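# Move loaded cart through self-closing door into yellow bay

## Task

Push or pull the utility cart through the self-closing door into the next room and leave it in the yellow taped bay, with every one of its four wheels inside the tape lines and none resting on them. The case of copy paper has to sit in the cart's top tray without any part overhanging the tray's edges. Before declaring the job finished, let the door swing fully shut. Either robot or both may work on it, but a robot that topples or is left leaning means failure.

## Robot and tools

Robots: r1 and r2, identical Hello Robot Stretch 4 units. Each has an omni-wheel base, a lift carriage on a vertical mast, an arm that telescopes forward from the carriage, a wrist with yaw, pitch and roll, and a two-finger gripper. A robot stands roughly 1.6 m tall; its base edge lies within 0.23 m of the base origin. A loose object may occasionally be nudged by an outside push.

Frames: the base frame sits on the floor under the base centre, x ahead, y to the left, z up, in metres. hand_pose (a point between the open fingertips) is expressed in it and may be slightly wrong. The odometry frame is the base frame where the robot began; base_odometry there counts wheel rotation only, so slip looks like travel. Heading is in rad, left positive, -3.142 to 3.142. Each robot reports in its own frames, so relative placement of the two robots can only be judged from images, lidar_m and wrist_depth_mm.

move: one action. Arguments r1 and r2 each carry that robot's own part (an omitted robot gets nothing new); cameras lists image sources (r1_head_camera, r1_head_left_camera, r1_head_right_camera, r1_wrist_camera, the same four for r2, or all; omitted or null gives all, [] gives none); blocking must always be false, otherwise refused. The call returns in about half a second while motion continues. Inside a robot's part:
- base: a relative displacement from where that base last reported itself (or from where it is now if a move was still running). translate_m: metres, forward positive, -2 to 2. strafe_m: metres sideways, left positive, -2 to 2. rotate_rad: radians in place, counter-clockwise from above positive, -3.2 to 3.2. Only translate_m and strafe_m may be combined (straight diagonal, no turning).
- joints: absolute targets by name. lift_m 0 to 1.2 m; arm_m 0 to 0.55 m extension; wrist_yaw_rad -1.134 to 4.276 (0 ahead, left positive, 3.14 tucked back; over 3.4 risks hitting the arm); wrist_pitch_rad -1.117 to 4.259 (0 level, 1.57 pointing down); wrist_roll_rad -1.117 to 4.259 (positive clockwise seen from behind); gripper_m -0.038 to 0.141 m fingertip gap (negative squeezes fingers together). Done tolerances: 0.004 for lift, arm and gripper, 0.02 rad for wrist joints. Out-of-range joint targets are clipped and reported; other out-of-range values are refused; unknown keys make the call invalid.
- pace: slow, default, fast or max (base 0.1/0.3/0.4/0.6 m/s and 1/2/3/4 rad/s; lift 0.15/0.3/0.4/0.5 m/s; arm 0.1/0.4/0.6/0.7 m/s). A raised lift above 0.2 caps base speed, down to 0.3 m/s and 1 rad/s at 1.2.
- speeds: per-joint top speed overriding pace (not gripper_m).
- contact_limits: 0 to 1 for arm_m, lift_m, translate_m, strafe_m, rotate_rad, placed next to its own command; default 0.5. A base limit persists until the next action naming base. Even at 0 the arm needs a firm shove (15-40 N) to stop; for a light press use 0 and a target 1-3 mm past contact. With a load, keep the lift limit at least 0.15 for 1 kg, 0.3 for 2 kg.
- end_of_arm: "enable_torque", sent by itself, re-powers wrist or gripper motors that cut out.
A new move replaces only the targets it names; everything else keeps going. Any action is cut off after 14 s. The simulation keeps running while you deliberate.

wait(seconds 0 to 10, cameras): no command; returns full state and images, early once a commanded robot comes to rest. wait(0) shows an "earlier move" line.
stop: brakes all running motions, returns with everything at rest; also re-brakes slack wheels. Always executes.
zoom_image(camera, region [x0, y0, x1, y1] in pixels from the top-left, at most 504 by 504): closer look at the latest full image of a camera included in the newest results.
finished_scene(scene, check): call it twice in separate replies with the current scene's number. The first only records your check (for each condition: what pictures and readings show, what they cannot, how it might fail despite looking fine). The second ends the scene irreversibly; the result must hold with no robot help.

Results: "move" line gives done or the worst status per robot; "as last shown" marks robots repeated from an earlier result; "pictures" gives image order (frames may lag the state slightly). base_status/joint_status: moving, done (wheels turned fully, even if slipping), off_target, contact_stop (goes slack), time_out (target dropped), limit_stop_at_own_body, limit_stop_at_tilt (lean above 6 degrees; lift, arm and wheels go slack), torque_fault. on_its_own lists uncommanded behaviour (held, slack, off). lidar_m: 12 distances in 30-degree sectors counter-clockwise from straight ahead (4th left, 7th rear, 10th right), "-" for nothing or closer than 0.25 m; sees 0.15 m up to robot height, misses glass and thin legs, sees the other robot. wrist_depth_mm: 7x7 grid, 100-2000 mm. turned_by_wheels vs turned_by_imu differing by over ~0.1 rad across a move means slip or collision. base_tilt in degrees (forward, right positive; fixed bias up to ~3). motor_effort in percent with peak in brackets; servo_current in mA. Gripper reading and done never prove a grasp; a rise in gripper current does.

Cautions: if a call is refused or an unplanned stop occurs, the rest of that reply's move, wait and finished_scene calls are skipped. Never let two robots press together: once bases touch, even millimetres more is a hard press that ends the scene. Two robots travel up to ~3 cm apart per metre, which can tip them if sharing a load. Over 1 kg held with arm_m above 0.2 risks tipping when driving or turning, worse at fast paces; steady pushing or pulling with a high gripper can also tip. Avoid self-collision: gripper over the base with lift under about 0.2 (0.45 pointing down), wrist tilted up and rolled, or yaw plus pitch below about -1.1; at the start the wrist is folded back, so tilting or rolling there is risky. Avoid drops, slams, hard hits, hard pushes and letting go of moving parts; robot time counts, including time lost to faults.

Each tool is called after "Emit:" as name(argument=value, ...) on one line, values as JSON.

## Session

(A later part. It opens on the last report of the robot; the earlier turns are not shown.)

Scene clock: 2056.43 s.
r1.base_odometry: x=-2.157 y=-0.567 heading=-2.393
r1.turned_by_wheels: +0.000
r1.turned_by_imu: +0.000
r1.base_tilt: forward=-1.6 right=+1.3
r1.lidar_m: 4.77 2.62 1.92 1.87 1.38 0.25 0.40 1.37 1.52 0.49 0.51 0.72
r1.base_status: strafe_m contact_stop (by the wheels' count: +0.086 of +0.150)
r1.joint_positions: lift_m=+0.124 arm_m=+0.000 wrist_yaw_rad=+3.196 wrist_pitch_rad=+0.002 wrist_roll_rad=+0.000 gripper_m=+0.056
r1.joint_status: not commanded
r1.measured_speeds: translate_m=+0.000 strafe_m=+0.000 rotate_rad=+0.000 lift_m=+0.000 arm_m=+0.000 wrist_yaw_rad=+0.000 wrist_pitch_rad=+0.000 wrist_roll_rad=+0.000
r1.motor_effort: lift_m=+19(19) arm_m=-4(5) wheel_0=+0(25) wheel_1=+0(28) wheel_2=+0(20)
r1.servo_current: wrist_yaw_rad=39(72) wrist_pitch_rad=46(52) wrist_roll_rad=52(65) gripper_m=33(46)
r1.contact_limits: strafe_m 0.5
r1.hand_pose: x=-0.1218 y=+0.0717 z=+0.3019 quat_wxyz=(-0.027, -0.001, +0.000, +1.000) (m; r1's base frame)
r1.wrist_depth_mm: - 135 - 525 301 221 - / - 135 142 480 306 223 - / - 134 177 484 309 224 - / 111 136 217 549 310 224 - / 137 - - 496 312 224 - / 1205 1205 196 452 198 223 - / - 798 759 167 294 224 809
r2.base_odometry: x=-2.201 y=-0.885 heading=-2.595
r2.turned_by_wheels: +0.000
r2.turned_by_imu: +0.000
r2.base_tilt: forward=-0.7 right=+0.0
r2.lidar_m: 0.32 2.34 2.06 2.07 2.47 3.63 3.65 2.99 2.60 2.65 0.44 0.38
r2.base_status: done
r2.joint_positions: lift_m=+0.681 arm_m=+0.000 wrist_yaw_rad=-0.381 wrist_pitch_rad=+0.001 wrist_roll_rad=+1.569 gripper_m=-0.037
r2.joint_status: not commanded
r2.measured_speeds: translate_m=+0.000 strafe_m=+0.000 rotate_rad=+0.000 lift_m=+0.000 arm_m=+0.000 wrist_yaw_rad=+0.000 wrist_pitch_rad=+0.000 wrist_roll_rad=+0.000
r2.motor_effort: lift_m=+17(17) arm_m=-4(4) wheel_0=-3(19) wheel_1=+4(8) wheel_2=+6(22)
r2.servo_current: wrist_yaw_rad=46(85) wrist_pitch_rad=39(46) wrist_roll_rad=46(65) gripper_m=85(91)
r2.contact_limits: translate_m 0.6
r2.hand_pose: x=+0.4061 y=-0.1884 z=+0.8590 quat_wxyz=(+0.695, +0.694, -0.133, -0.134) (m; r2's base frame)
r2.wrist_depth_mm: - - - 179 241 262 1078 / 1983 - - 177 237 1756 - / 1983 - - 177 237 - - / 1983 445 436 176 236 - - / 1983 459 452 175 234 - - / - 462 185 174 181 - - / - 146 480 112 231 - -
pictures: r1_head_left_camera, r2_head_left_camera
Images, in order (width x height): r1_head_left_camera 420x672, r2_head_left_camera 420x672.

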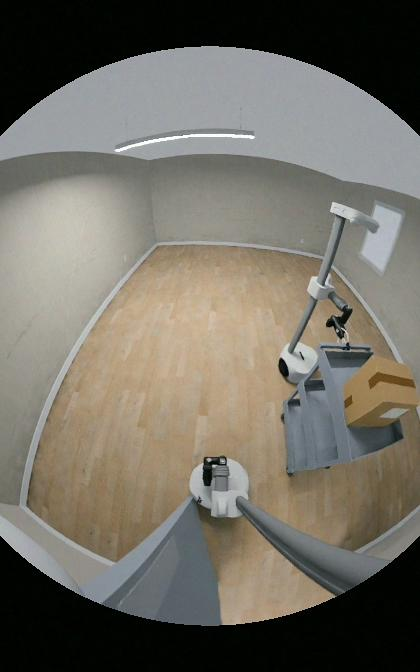

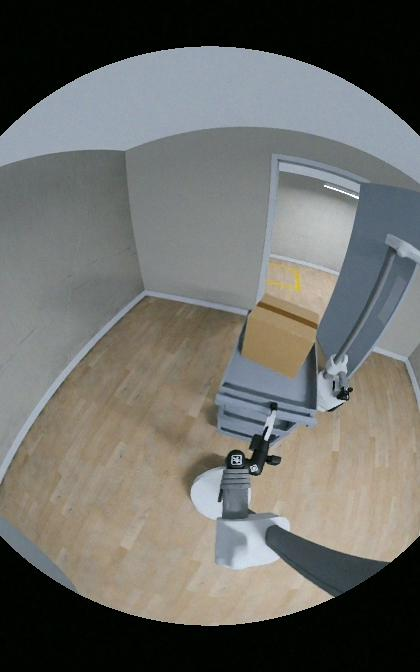

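Emit:
move(r2={"joints": {"gripper_m": 0.06}}, blocking=false, cameras=[])

Emit:
wait(seconds=2, cameras=[])

Emit:
move(r2={"base": {"translate_m": 0.0188, "strafe_m": 0.0464}, "contact_limits": {"translate_m": 0.4}}, blocking=false, cameras=[])

Emit:
wait(seconds=2, cameras=[])

Emit:
move(r2={"joints": {"gripper_m": -0.038}}, blocking=false, cameras=[])

Emit:
wait(seconds=2, cameras=["r2_head_left_camera"])

Emit:
zoom_image(camera="r2_head_left_camera", region=[200, 280, 360, 470])

Scene clock: 2086.77 s.
move: r2 moving
r1.base_odometry: x=-2.157 y=-0.567 heading=-2.393
r1.turned_by_wheels: +0.000
r1.turned_by_imu: +0.000
r1.base_tilt: forward=-1.6 right=+1.3
r1.lidar_m: 4.77 2.60 1.94 1.85 1.38 0.25 0.41 1.38 1.54 0.49 0.54 0.76
r1.base_status: not commanded
r1.joint_positions: lift_m=+0.124 arm_m=+0.000 wrist_yaw_rad=+3.196 wrist_pitch_rad=+0.002 wrist_roll_rad=+0.000 gripper_m=+0.056
r1.joint_status: not commanded
r1.measured_speeds: translate_m=+0.000 strafe_m=+0.000 rotate_rad=+0.000 lift_m=+0.000 arm_m=+0.000 wrist_yaw_rad=+0.000 wrist_pitch_rad=+0.000 wrist_roll_rad=+0.000
r1.motor_effort: lift_m=+19(19) arm_m=-4(4) wheel_0=+0(1) wheel_1=+0(1) wheel_2=+0(0)
r1.servo_current: wrist_yaw_rad=78(78) wrist_pitch_rad=39(52) wrist_roll_rad=59(59) gripper_m=39(46)
r1.contact_limits: strafe_m 0.5
r1.hand_pose: x=-0.1218 y=+0.0717 z=+0.3019 quat_wxyz=(-0.027, -0.001, +0.000, +1.000) (m; r1's base frame)
r1.wrist_depth_mm: - 135 - 530 300 222 - / - 135 142 480 306 224 - / - 134 176 488 307 224 - / 111 136 218 549 310 224 - / 137 - - 500 312 224 - / 1205 1229 197 449 198 223 - / - 820 759 167 293 224 809
r2.base_odometry: x=-2.201 y=-0.885 heading=-2.595
r2.turned_by_wheels: +0.000
r2.turned_by_imu: +0.001
r2.base_tilt: forward=-0.7 right=+0.0
r2.lidar_m: 0.37 2.34 2.06 2.08 2.50 3.62 3.64 2.95 2.62 2.64 0.41 0.39
r2.base_status: not commanded
r2.joint_positions: lift_m=+0.681 arm_m=+0.000 wrist_yaw_rad=-0.382 wrist_pitch_rad=+0.001 wrist_roll_rad=+1.569 gripper_m=-0.012
r2.joint_status: gripper_m moving
r2.measured_speeds: translate_m=+0.000 strafe_m=+0.000 rotate_rad=+0.000 lift_m=+0.000 arm_m=+0.000 wrist_yaw_rad=-0.002 wrist_pitch_rad=+0.000 wrist_roll_rad=+0.000
r2.motor_effort: lift_m=+17(17) arm_m=-4(4) wheel_0=-4(4) wheel_1=+4(4) wheel_2=+5(6)
r2.servo_current: wrist_yaw_rad=46(52) wrist_pitch_rad=39(39) wrist_roll_rad=52(59) gripper_m=104(104)
r2.contact_limits: translate_m 0.6
r2.hand_pose: x=+0.4059 y=-0.1887 z=+0.8590 quat_wxyz=(+0.695, +0.694, -0.134, -0.135) (m; r2's base frame)
r2.wrist_depth_mm: - - - 185 246 260 273 / 1983 - - 183 245 1708 - / - - - 182 242 - - / 1983 480 449 180 241 - - / 1921 459 459 179 237 - - / - 469 188 178 185 - - / - 140 477 112 235 - -
pictures: none
No camera images: "cameras" was empty.

Scene clock: 2087.93 s.
earlier move: r2 done
r1.base_odometry: x=-2.157 y=-0.567 heading=-2.393
r1.turned_by_wheels: +0.000
r1.turned_by_imu: +0.000
r1.base_tilt: forward=-1.5 right=+1.3
r1.lidar_m: 4.77 2.62 1.93 1.87 1.38 0.25 0.42 1.36 1.50 0.47 0.53 0.72
r1.base_status: not commanded
r1.joint_positions: lift_m=+0.124 arm_m=+0.000 wrist_yaw_rad=+3.196 wrist_pitch_rad=+0.002 wrist_roll_rad=+0.000 gripper_m=+0.056
r1.joint_status: not commanded
r1.measured_speeds: translate_m=+0.000 strafe_m=+0.000 rotate_rad=+0.000 lift_m=+0.000 arm_m=+0.000 wrist_yaw_rad=+0.000 wrist_pitch_rad=+0.000 wrist_roll_rad=+0.000
r1.motor_effort: lift_m=+19(19) arm_m=-4(4) wheel_0=+0(1) wheel_1=+0(1) wheel_2=+0(0)
r1.servo_current: wrist_yaw_rad=33(78) wrist_pitch_rad=39(52) wrist_roll_rad=52(72) gripper_m=46(46)
r1.contact_limits: strafe_m 0.5
r1.hand_pose: x=-0.1218 y=+0.0717 z=+0.3019 quat_wxyz=(-0.027, -0.001, +0.000, +1.000) (m; r1's base frame)
r1.wrist_depth_mm: - 135 - 525 301 221 - / - 135 142 480 306 223 - / - 134 177 488 309 223 - / 111 136 217 549 310 224 - / 137 - - 492 312 224 - / 1229 1205 196 449 198 224 - / - 809 759 167 294 224 798
r2.base_odometry: x=-2.201 y=-0.885 heading=-2.595
r2.turned_by_wheels: +0.000
r2.turned_by_imu: +0.000
r2.base_tilt: forward=-0.7 right=+0.0
r2.lidar_m: 0.39 2.31 2.06 2.06 2.47 3.64 3.66 2.96 2.63 2.63 0.43 0.41
r2.base_status: not commanded
r2.joint_positions: lift_m=+0.681 arm_m=+0.000 wrist_yaw_rad=-0.384 wrist_pitch_rad=+0.001 wrist_roll_rad=+1.569 gripper_m=+0.060
r2.joint_status: all done
r2.measured_speeds: translate_m=+0.000 strafe_m=+0.000 rotate_rad=+0.000 lift_m=+0.000 arm_m=+0.000 wrist_yaw_rad=+0.000 wrist_pitch_rad=+0.000 wrist_roll_rad=+0.000
r2.motor_effort: lift_m=+17(17) arm_m=-4(4) wheel_0=-3(4) wheel_1=+4(4) wheel_2=+4(6)
r2.servo_current: wrist_yaw_rad=46(52) wrist_pitch_rad=46(52) wrist_roll_rad=52(59) gripper_m=52(124)
r2.contact_limits: translate_m 0.6
r2.hand_pose: x=+0.4056 y=-0.1890 z=+0.8590 quat_wxyz=(+0.695, +0.693, -0.134, -0.135) (m; r2's base frame)
r2.wrist_depth_mm: - - - 191 254 260 273 / 1983 - - 189 250 1708 1255 / 1983 - - 188 248 - - / 1983 504 452 186 246 - - / 1983 462 459 185 243 - - / - 469 191 183 240 - - / - 133 - 112 239 - -
wait: 1.17 of 2 s (r2 has come to rest)
pictures: none
No camera images: "cameras" was empty.

Scene clock: 2088.43 s.
move: r2 moving
r1.base_odometry: x=-2.157 y=-0.567 heading=-2.393
r1.turned_by_wheels: +0.000
r1.turned_by_imu: +0.000
r1.base_tilt: forward=-1.6 right=+1.3
r1.lidar_m: 4.78 2.59 1.90 1.84 1.38 0.25 0.42 1.38 1.50 0.48 0.51 0.76
r1.base_status: not commanded
r1.joint_positions: lift_m=+0.124 arm_m=+0.000 wrist_yaw_rad=+3.196 wrist_pitch_rad=+0.002 wrist_roll_rad=+0.000 gripper_m=+0.056
r1.joint_status: not commanded
r1.measured_speeds: translate_m=+0.000 strafe_m=+0.000 rotate_rad=+0.000 lift_m=+0.000 arm_m=+0.000 wrist_yaw_rad=+0.000 wrist_pitch_rad=+0.000 wrist_roll_rad=+0.000
r1.motor_effort: lift_m=+19(19) arm_m=-4(4) wheel_0=+0(0) wheel_1=+0(0) wheel_2=+0(0)
r1.servo_current: wrist_yaw_rad=46(52) wrist_pitch_rad=39(46) wrist_roll_rad=52(59) gripper_m=39(46)
r1.contact_limits: strafe_m 0.5
r1.hand_pose: x=-0.1218 y=+0.0717 z=+0.3019 quat_wxyz=(-0.027, -0.001, +0.000, +1.000) (m; r1's base frame)
r1.wrist_depth_mm: - 135 - 530 300 221 - / - 135 142 480 306 224 - / - 135 177 484 309 224 - / 111 136 217 549 310 224 - / 137 - - 496 314 224 - / 1229 1229 197 449 199 223 - / - 809 759 167 293 225 809
r2.base_odometry: x=-2.196 y=-0.916 heading=-2.596
r2.turned_by_wheels: -0.001
r2.turned_by_imu: +0.000
r2.base_tilt: forward=-0.7 right=+0.1
r2.lidar_m: 0.35 2.28 2.02 2.04 2.45 3.65 3.67 3.01 2.65 2.66 0.44 0.41
r2.base_status: translate_m moving; strafe_m moving
r2.joint_positions: lift_m=+0.681 arm_m=+0.000 wrist_yaw_rad=-0.392 wrist_pitch_rad=+0.001 wrist_roll_rad=+1.569 gripper_m=+0.060
r2.joint_status: not commanded
r2.measured_speeds: translate_m=+0.038 strafe_m=+0.100 rotate_rad=+0.019 lift_m=+0.003 arm_m=+0.000 wrist_yaw_rad=+0.000 wrist_pitch_rad=+0.000 wrist_roll_rad=+0.000
r2.motor_effort: lift_m=+17(17) arm_m=-2(4) wheel_0=-10(14) wheel_1=+9(11) wheel_2=-13(13)
r2.servo_current: wrist_yaw_rad=52(72) wrist_pitch_rad=39(46) wrist_roll_rad=46(65) gripper_m=52(59)
r2.contact_limits: translate_m 0.4
r2.hand_pose: x=+0.4039 y=-0.1911 z=+0.8591 quat_wxyz=(+0.694, +0.693, -0.137, -0.138) (m; r2's base frame)
r2.wrist_depth_mm: - - - 193 255 1078 1025 / - - - 191 254 1661 - / - - - 190 249 - - / 1983 462 459 188 247 - - / 1983 - 466 185 245 - - / 1921 480 191 184 195 - - / - 144 492 112 241 - -
pictures: none
No camera images: "cameras" was empty.

Scene clock: 2089.10 s.
earlier move: r2 done
r1.base_odometry: x=-2.157 y=-0.567 heading=-2.393
r1.turned_by_wheels: +0.000
r1.turned_by_imu: +0.000
r1.base_tilt: forward=-1.6 right=+1.3
r1.lidar_m: 4.76 2.59 1.92 1.87 1.37 0.25 0.39 1.38 1.53 0.51 0.53 0.71
r1.base_status: not commanded
r1.joint_positions: lift_m=+0.124 arm_m=+0.000 wrist_yaw_rad=+3.196 wrist_pitch_rad=+0.002 wrist_roll_rad=+0.000 gripper_m=+0.056
r1.joint_status: not commanded
r1.measured_speeds: translate_m=+0.000 strafe_m=+0.000 rotate_rad=+0.000 lift_m=+0.000 arm_m=+0.000 wrist_yaw_rad=+0.000 wrist_pitch_rad=+0.000 wrist_roll_rad=+0.000
r1.motor_effort: lift_m=+19(19) arm_m=-4(4) wheel_0=+0(1) wheel_1=+0(0) wheel_2=+0(0)
r1.servo_current: wrist_yaw_rad=39(59) wrist_pitch_rad=46(46) wrist_roll_rad=46(59) gripper_m=46(46)
r1.contact_limits: strafe_m 0.5
r1.hand_pose: x=-0.1218 y=+0.0717 z=+0.3019 quat_wxyz=(-0.027, -0.001, +0.000, +1.000) (m; r1's base frame)
r1.wrist_depth_mm: - 135 - 525 301 221 - / - 135 142 477 306 223 - / - 135 177 484 309 224 - / 111 136 217 549 312 224 - / 137 - - 496 312 224 - / 1229 1205 196 449 199 222 - / - 820 768 167 293 224 809
r2.base_odometry: x=-2.193 y=-0.935 heading=-2.596
r2.turned_by_wheels: +0.000
r2.turned_by_imu: +0.000
r2.base_tilt: forward=-0.7 right=+0.1
r2.lidar_m: 0.36 2.26 2.01 2.01 2.42 3.63 3.64 3.02 2.68 2.70 0.42 0.40
r2.base_status: done
r2.joint_positions: lift_m=+0.681 arm_m=+0.000 wrist_yaw_rad=-0.392 wrist_pitch_rad=+0.001 wrist_roll_rad=+1.569 gripper_m=+0.060
r2.joint_status: not commanded
r2.measured_speeds: translate_m=+0.000 strafe_m=+0.000 rotate_rad=+0.000 lift_m=+0.000 arm_m=+0.000 wrist_yaw_rad=+0.000 wrist_pitch_rad=+0.000 wrist_roll_rad=+0.000
r2.motor_effort: lift_m=+16(17) arm_m=+4(5) wheel_0=-2(14) wheel_1=+2(11) wheel_2=-8(13)
r2.servo_current: wrist_yaw_rad=59(72) wrist_pitch_rad=39(46) wrist_roll_rad=59(65) gripper_m=52(59)
r2.contact_limits: translate_m 0.4
r2.hand_pose: x=+0.4039 y=-0.1911 z=+0.8591 quat_wxyz=(+0.694, +0.693, -0.137, -0.138) (m; r2's base frame)
r2.wrist_depth_mm: - - - 196 257 1537 1060 / 1983 - - 195 256 1756 - / 1983 - - 192 254 - - / 1983 469 466 191 251 - - / 1983 480 469 189 247 - - / - 484 197 187 194 - - / - 137 - 112 243 - -
wait: 0.67 of 2 s (r2 has come to rest)
pictures: none
No camera images: "cameras" was empty.

Scene clock: 2089.60 s.
move: r2 moving
r1.base_odometry: x=-2.157 y=-0.567 heading=-2.393
r1.turned_by_wheels: +0.000
r1.turned_by_imu: +0.000
r1.base_tilt: forward=-1.6 right=+1.3
r1.lidar_m: 4.77 2.57 1.92 1.87 1.36 0.25 0.39 1.38 1.52 0.48 0.52 0.76
r1.base_status: not commanded
r1.joint_positions: lift_m=+0.124 arm_m=+0.000 wrist_yaw_rad=+3.196 wrist_pitch_rad=+0.002 wrist_roll_rad=+0.000 gripper_m=+0.056
r1.joint_status: not commanded
r1.measured_speeds: translate_m=+0.000 strafe_m=+0.000 rotate_rad=+0.000 lift_m=+0.000 arm_m=+0.000 wrist_yaw_rad=+0.000 wrist_pitch_rad=+0.000 wrist_roll_rad=+0.000
r1.motor_effort: lift_m=+19(19) arm_m=-4(4) wheel_0=+0(1) wheel_1=+0(0) wheel_2=+0(0)
r1.servo_current: wrist_yaw_rad=52(65) wrist_pitch_rad=46(46) wrist_roll_rad=52(65) gripper_m=39(46)
r1.contact_limits: strafe_m 0.5
r1.hand_pose: x=-0.1218 y=+0.0717 z=+0.3019 quat_wxyz=(-0.027, -0.001, +0.000, +1.000) (m; r1's base frame)
r1.wrist_depth_mm: - 135 - 530 301 220 - / - 135 142 477 306 223 - / - 135 177 484 307 224 - / 111 136 217 554 310 224 - / 137 - - 496 314 224 - / 1229 1229 197 449 198 223 - / - 798 768 167 294 224 809
r2.base_odometry: x=-2.193 y=-0.935 heading=-2.596
r2.turned_by_wheels: +0.000
r2.turned_by_imu: +0.000
r2.base_tilt: forward=-0.7 right=+0.1
r2.lidar_m: 0.35 2.30 2.00 2.01 2.44 3.62 3.66 2.98 2.69 2.66 0.43 0.40
r2.base_status: not commanded
r2.joint_positions: lift_m=+0.681 arm_m=+0.000 wrist_yaw_rad=-0.391 wrist_pitch_rad=+0.001 wrist_roll_rad=+1.569 gripper_m=+0.041
r2.joint_status: gripper_m moving
r2.measured_speeds: translate_m=+0.000 strafe_m=+0.000 rotate_rad=+0.000 lift_m=+0.000 arm_m=+0.000 wrist_yaw_rad=+0.016 wrist_pitch_rad=+0.000 wrist_roll_rad=+0.000
r2.motor_effort: lift_m=+16(16) arm_m=+4(4) wheel_0=-2(2) wheel_1=+2(2) wheel_2=-8(8)
r2.servo_current: wrist_yaw_rad=52(65) wrist_pitch_rad=46(46) wrist_roll_rad=46(65) gripper_m=124(143)
r2.contact_limits: translate_m 0.4
r2.hand_pose: x=+0.4041 y=-0.1908 z=+0.8591 quat_wxyz=(+0.694, +0.693, -0.137, -0.138) (m; r2's base frame)
r2.wrist_depth_mm: - - - 195 256 1537 1060 / 1983 - - 193 254 1756 - / - - - 191 252 - - / 1983 466 459 190 250 - - / - 477 469 189 248 - - / - 484 198 186 193 - - / - - - 112 243 - -
pictures: none
No camera images: "cameras" was empty.

Scene clock: 2090.77 s.
earlier move: r2 done
r1.base_odometry: x=-2.157 y=-0.567 heading=-2.393
r1.turned_by_wheels: +0.000
r1.turned_by_imu: +0.000
r1.base_tilt: forward=-1.6 right=+1.3
r1.lidar_m: 4.76 2.59 1.94 1.86 1.38 0.25 0.41 1.37 1.50 0.50 0.50 0.76
r1.base_status: not commanded
r1.joint_positions: lift_m=+0.124 arm_m=+0.000 wrist_yaw_rad=+3.196 wrist_pitch_rad=+0.002 wrist_roll_rad=+0.000 gripper_m=+0.056
r1.joint_status: not commanded
r1.measured_speeds: translate_m=+0.000 strafe_m=+0.000 rotate_rad=+0.000 lift_m=+0.000 arm_m=+0.000 wrist_yaw_rad=+0.000 wrist_pitch_rad=+0.000 wrist_roll_rad=+0.000
r1.motor_effort: lift_m=+19(19) arm_m=-4(4) wheel_0=+0(1) wheel_1=+0(0) wheel_2=+0(0)
r1.servo_current: wrist_yaw_rad=59(72) wrist_pitch_rad=39(46) wrist_roll_rad=26(65) gripper_m=46(46)
r1.contact_limits: strafe_m 0.5
r1.hand_pose: x=-0.1218 y=+0.0717 z=+0.3019 quat_wxyz=(-0.027, -0.001, +0.000, +1.000) (m; r1's base frame)
r1.wrist_depth_mm: - 135 - 525 301 220 - / - 135 143 477 306 223 - / - 134 177 484 309 224 - / 111 136 217 549 310 224 - / 137 - - 496 312 224 - / 1229 1229 197 449 199 223 - / - 809 759 167 294 224 809
r2.base_odometry: x=-2.193 y=-0.935 heading=-2.595
r2.turned_by_wheels: +0.001
r2.turned_by_imu: +0.001
r2.base_tilt: forward=-0.7 right=+0.1
r2.lidar_m: 0.36 2.28 2.02 2.02 2.43 3.64 3.66 3.04 2.69 2.68 0.42 0.38
r2.base_status: not commanded
r2.joint_positions: lift_m=+0.681 arm_m=+0.000 wrist_yaw_rad=-0.381 wrist_pitch_rad=+0.001 wrist_roll_rad=+1.569 gripper_m=-0.036
r2.joint_status: all done
r2.measured_speeds: translate_m=+0.000 strafe_m=+0.000 rotate_rad=+0.000 lift_m=+0.000 arm_m=+0.000 wrist_yaw_rad=+0.000 wrist_pitch_rad=+0.000 wrist_roll_rad=+0.000
r2.motor_effort: lift_m=+16(16) arm_m=+4(4) wheel_0=+0(2) wheel_1=+2(3) wheel_2=-2(8)
r2.servo_current: wrist_yaw_rad=59(65) wrist_pitch_rad=39(46) wrist_roll_rad=52(72) gripper_m=117(293)
r2.contact_limits: translate_m 0.4
r2.hand_pose: x=+0.4062 y=-0.1883 z=+0.8591 quat_wxyz=(+0.695, +0.694, -0.133, -0.134) (m; r2's base frame)
r2.wrist_depth_mm: - - - 175 235 1537 - / - - - 174 234 1921 - / - 473 436 173 235 - - / - 449 449 173 232 - - / - 462 462 172 232 - - / - 473 186 172 180 - - / - - - 112 229 1808 539
wait: 1.17 of 2 s (r2 has come to rest)
pictures: r2_head_left_camera
Images, in order (width x height): r2_head_left_camera 420x672.

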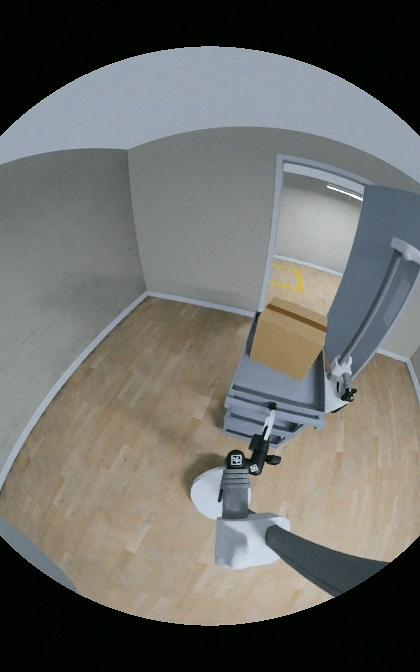

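Scaled by 2.653 from the camera's 420x672 image, which has a finer 600x960 frame.

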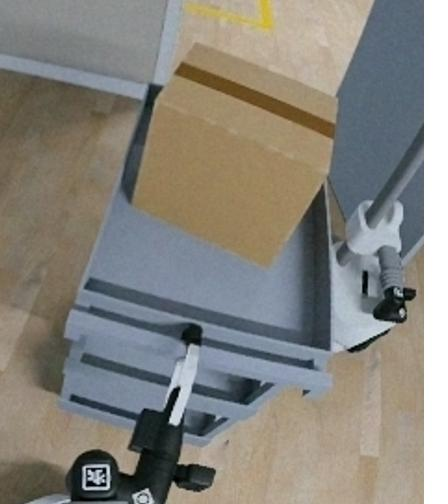

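Emit:
move(r2={"base": {"translate_m": 0.346, "strafe_m": -0.2}, "contact_limits": {"translate_m": 0.6}}, blocking=false, cameras=[])

Emit:
wait(seconds=4, cameras=["r2_head_left_camera"])

Emit:
zoom_image(camera="r2_head_left_camera", region=[200, 280, 360, 470])

Scene clock: 2096.80 s.
move: r2 moving
r1.base_odometry: x=-2.157 y=-0.567 heading=-2.393
r1.turned_by_wheels: +0.000
r1.turned_by_imu: +0.000
r1.base_tilt: forward=-1.6 right=+1.3
r1.lidar_m: 4.75 2.55 1.91 1.86 1.40 0.25 0.42 1.35 1.48 0.47 0.50 0.72
r1.base_status: not commanded
r1.joint_positions: lift_m=+0.124 arm_m=+0.000 wrist_yaw_rad=+3.196 wrist_pitch_rad=+0.002 wrist_roll_rad=+0.000 gripper_m=+0.056
r1.joint_status: not commanded
r1.measured_speeds: translate_m=+0.000 strafe_m=+0.000 rotate_rad=+0.000 lift_m=+0.000 arm_m=+0.000 wrist_yaw_rad=+0.000 wrist_pitch_rad=+0.000 wrist_roll_rad=+0.000
r1.motor_effort: lift_m=+19(19) arm_m=-4(4) wheel_0=+0(0) wheel_1=+0(0) wheel_2=+0(0)
r1.servo_current: wrist_yaw_rad=59(65) wrist_pitch_rad=46(46) wrist_roll_rad=46(65) gripper_m=46(46)
r1.contact_limits: strafe_m 0.5
r1.hand_pose: x=-0.1218 y=+0.0717 z=+0.3019 quat_wxyz=(-0.027, -0.001, +0.000, +1.000) (m; r1's base frame)
r1.wrist_depth_mm: - 135 - 525 300 221 - / - 135 142 480 306 224 - / - 134 177 484 309 224 - / 111 136 217 549 312 224 - / 137 - - 492 314 224 - / 1229 1205 197 445 199 222 - / - 809 759 167 294 224 820
r2.base_odometry: x=-2.229 y=-0.936 heading=-2.596
r2.turned_by_wheels: +0.000
r2.turned_by_imu: +0.000
r2.base_tilt: forward=-0.7 right=+0.1
r2.lidar_m: 0.36 2.27 2.01 2.02 2.44 3.68 3.68 3.06 2.67 2.67 0.41 0.38
r2.base_status: translate_m moving; strafe_m moving
r2.joint_positions: lift_m=+0.681 arm_m=+0.000 wrist_yaw_rad=-0.387 wrist_pitch_rad=+0.001 wrist_roll_rad=+1.569 gripper_m=-0.037
r2.joint_status: not commanded
r2.measured_speeds: translate_m=+0.119 strafe_m=-0.070 rotate_rad=-0.007 lift_m=+0.000 arm_m=+0.000 wrist_yaw_rad=-0.037 wrist_pitch_rad=+0.000 wrist_roll_rad=+0.000
r2.motor_effort: lift_m=+16(16) arm_m=+4(4) wheel_0=+12(18) wheel_1=+2(3) wheel_2=-15(15)
r2.servo_current: wrist_yaw_rad=39(59) wrist_pitch_rad=39(46) wrist_roll_rad=52(52) gripper_m=91(124)
r2.contact_limits: translate_m 0.6
r2.hand_pose: x=+0.4049 y=-0.1899 z=+0.8591 quat_wxyz=(+0.695, +0.693, -0.136, -0.137) (m; r2's base frame)
r2.wrist_depth_mm: - - - 182 245 1537 1229 / - - - 181 243 1756 - / 1921 - 445 178 238 - - / 1983 452 449 176 236 - - / 1983 459 459 173 234 - - / - 462 184 171 182 - - / - 148 477 112 226 - -
pictures: none
No camera images: "cameras" was empty.

Scene clock: 2098.97 s.
earlier move: r2 done
r1.base_odometry: x=-2.157 y=-0.567 heading=-2.393
r1.turned_by_wheels: +0.000
r1.turned_by_imu: +0.000
r1.base_tilt: forward=-1.6 right=+1.3
r1.lidar_m: 4.77 2.59 1.93 1.85 1.40 0.25 0.42 1.36 0.48 0.44 0.46 0.81
r1.base_status: not commanded
r1.joint_positions: lift_m=+0.124 arm_m=+0.000 wrist_yaw_rad=+3.196 wrist_pitch_rad=+0.002 wrist_roll_rad=+0.000 gripper_m=+0.056
r1.joint_status: not commanded
r1.measured_speeds: translate_m=+0.000 strafe_m=+0.000 rotate_rad=+0.000 lift_m=+0.000 arm_m=+0.000 wrist_yaw_rad=+0.000 wrist_pitch_rad=+0.000 wrist_roll_rad=+0.000
r1.motor_effort: lift_m=+19(19) arm_m=-4(4) wheel_0=+0(1) wheel_1=+0(0) wheel_2=+0(0)
r1.servo_current: wrist_yaw_rad=59(65) wrist_pitch_rad=46(52) wrist_roll_rad=52(65) gripper_m=39(46)
r1.contact_limits: strafe_m 0.5
r1.hand_pose: x=-0.1218 y=+0.0717 z=+0.3019 quat_wxyz=(-0.027, -0.001, +0.000, +1.000) (m; r1's base frame)
r1.wrist_depth_mm: - 135 - 530 301 221 - / - 135 143 480 306 223 - / - 135 177 484 309 223 - / 111 136 218 549 310 224 - / 137 - - 496 312 224 - / 1229 1229 197 449 199 223 - / - 809 750 167 294 225 809
r2.base_odometry: x=-2.592 y=-0.944 heading=-2.596
r2.turned_by_wheels: +0.000
r2.turned_by_imu: +0.002
r2.base_tilt: forward=-0.7 right=+0.0
r2.lidar_m: 0.35 2.09 2.09 2.10 2.55 4.03 4.04 2.91 2.58 2.59 0.46 0.41
r2.base_status: done
r2.joint_positions: lift_m=+0.681 arm_m=+0.000 wrist_yaw_rad=-0.379 wrist_pitch_rad=+0.001 wrist_roll_rad=+1.569 gripper_m=-0.037
r2.joint_status: not commanded
r2.measured_speeds: translate_m=+0.000 strafe_m=+0.000 rotate_rad=+0.000 lift_m=+0.000 arm_m=+0.000 wrist_yaw_rad=+0.000 wrist_pitch_rad=+0.000 wrist_roll_rad=+0.000
r2.motor_effort: lift_m=+16(16) arm_m=+4(4) wheel_0=+1(18) wheel_1=-3(4) wheel_2=-2(21)
r2.servo_current: wrist_yaw_rad=39(65) wrist_pitch_rad=33(46) wrist_roll_rad=46(65) gripper_m=85(124)
r2.contact_limits: translate_m 0.6
r2.hand_pose: x=+0.4064 y=-0.1880 z=+0.8591 quat_wxyz=(+0.695, +0.694, -0.133, -0.134) (m; r2's base frame)
r2.wrist_depth_mm: - - - 194 258 - 1205 / 1661 - - 189 251 1756 - / - - - 183 245 - - / - 452 449 179 239 - - / - 455 452 176 236 - - / - 455 185 172 180 - - / - 147 462 112 225 - -
wait: 2.17 of 4 s (r2 has come to rest)
pictures: r2_head_left_camera
Images, in order (width x height): r2_head_left_camera 420x672.

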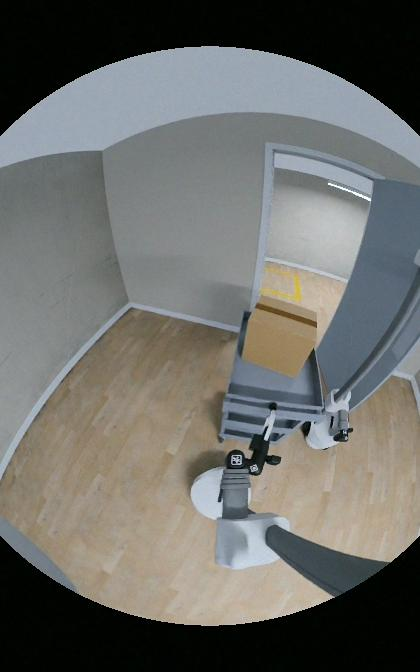

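Scaled by 2.653 from the camera's 420x672 image, which has a finer 600x960 frame.

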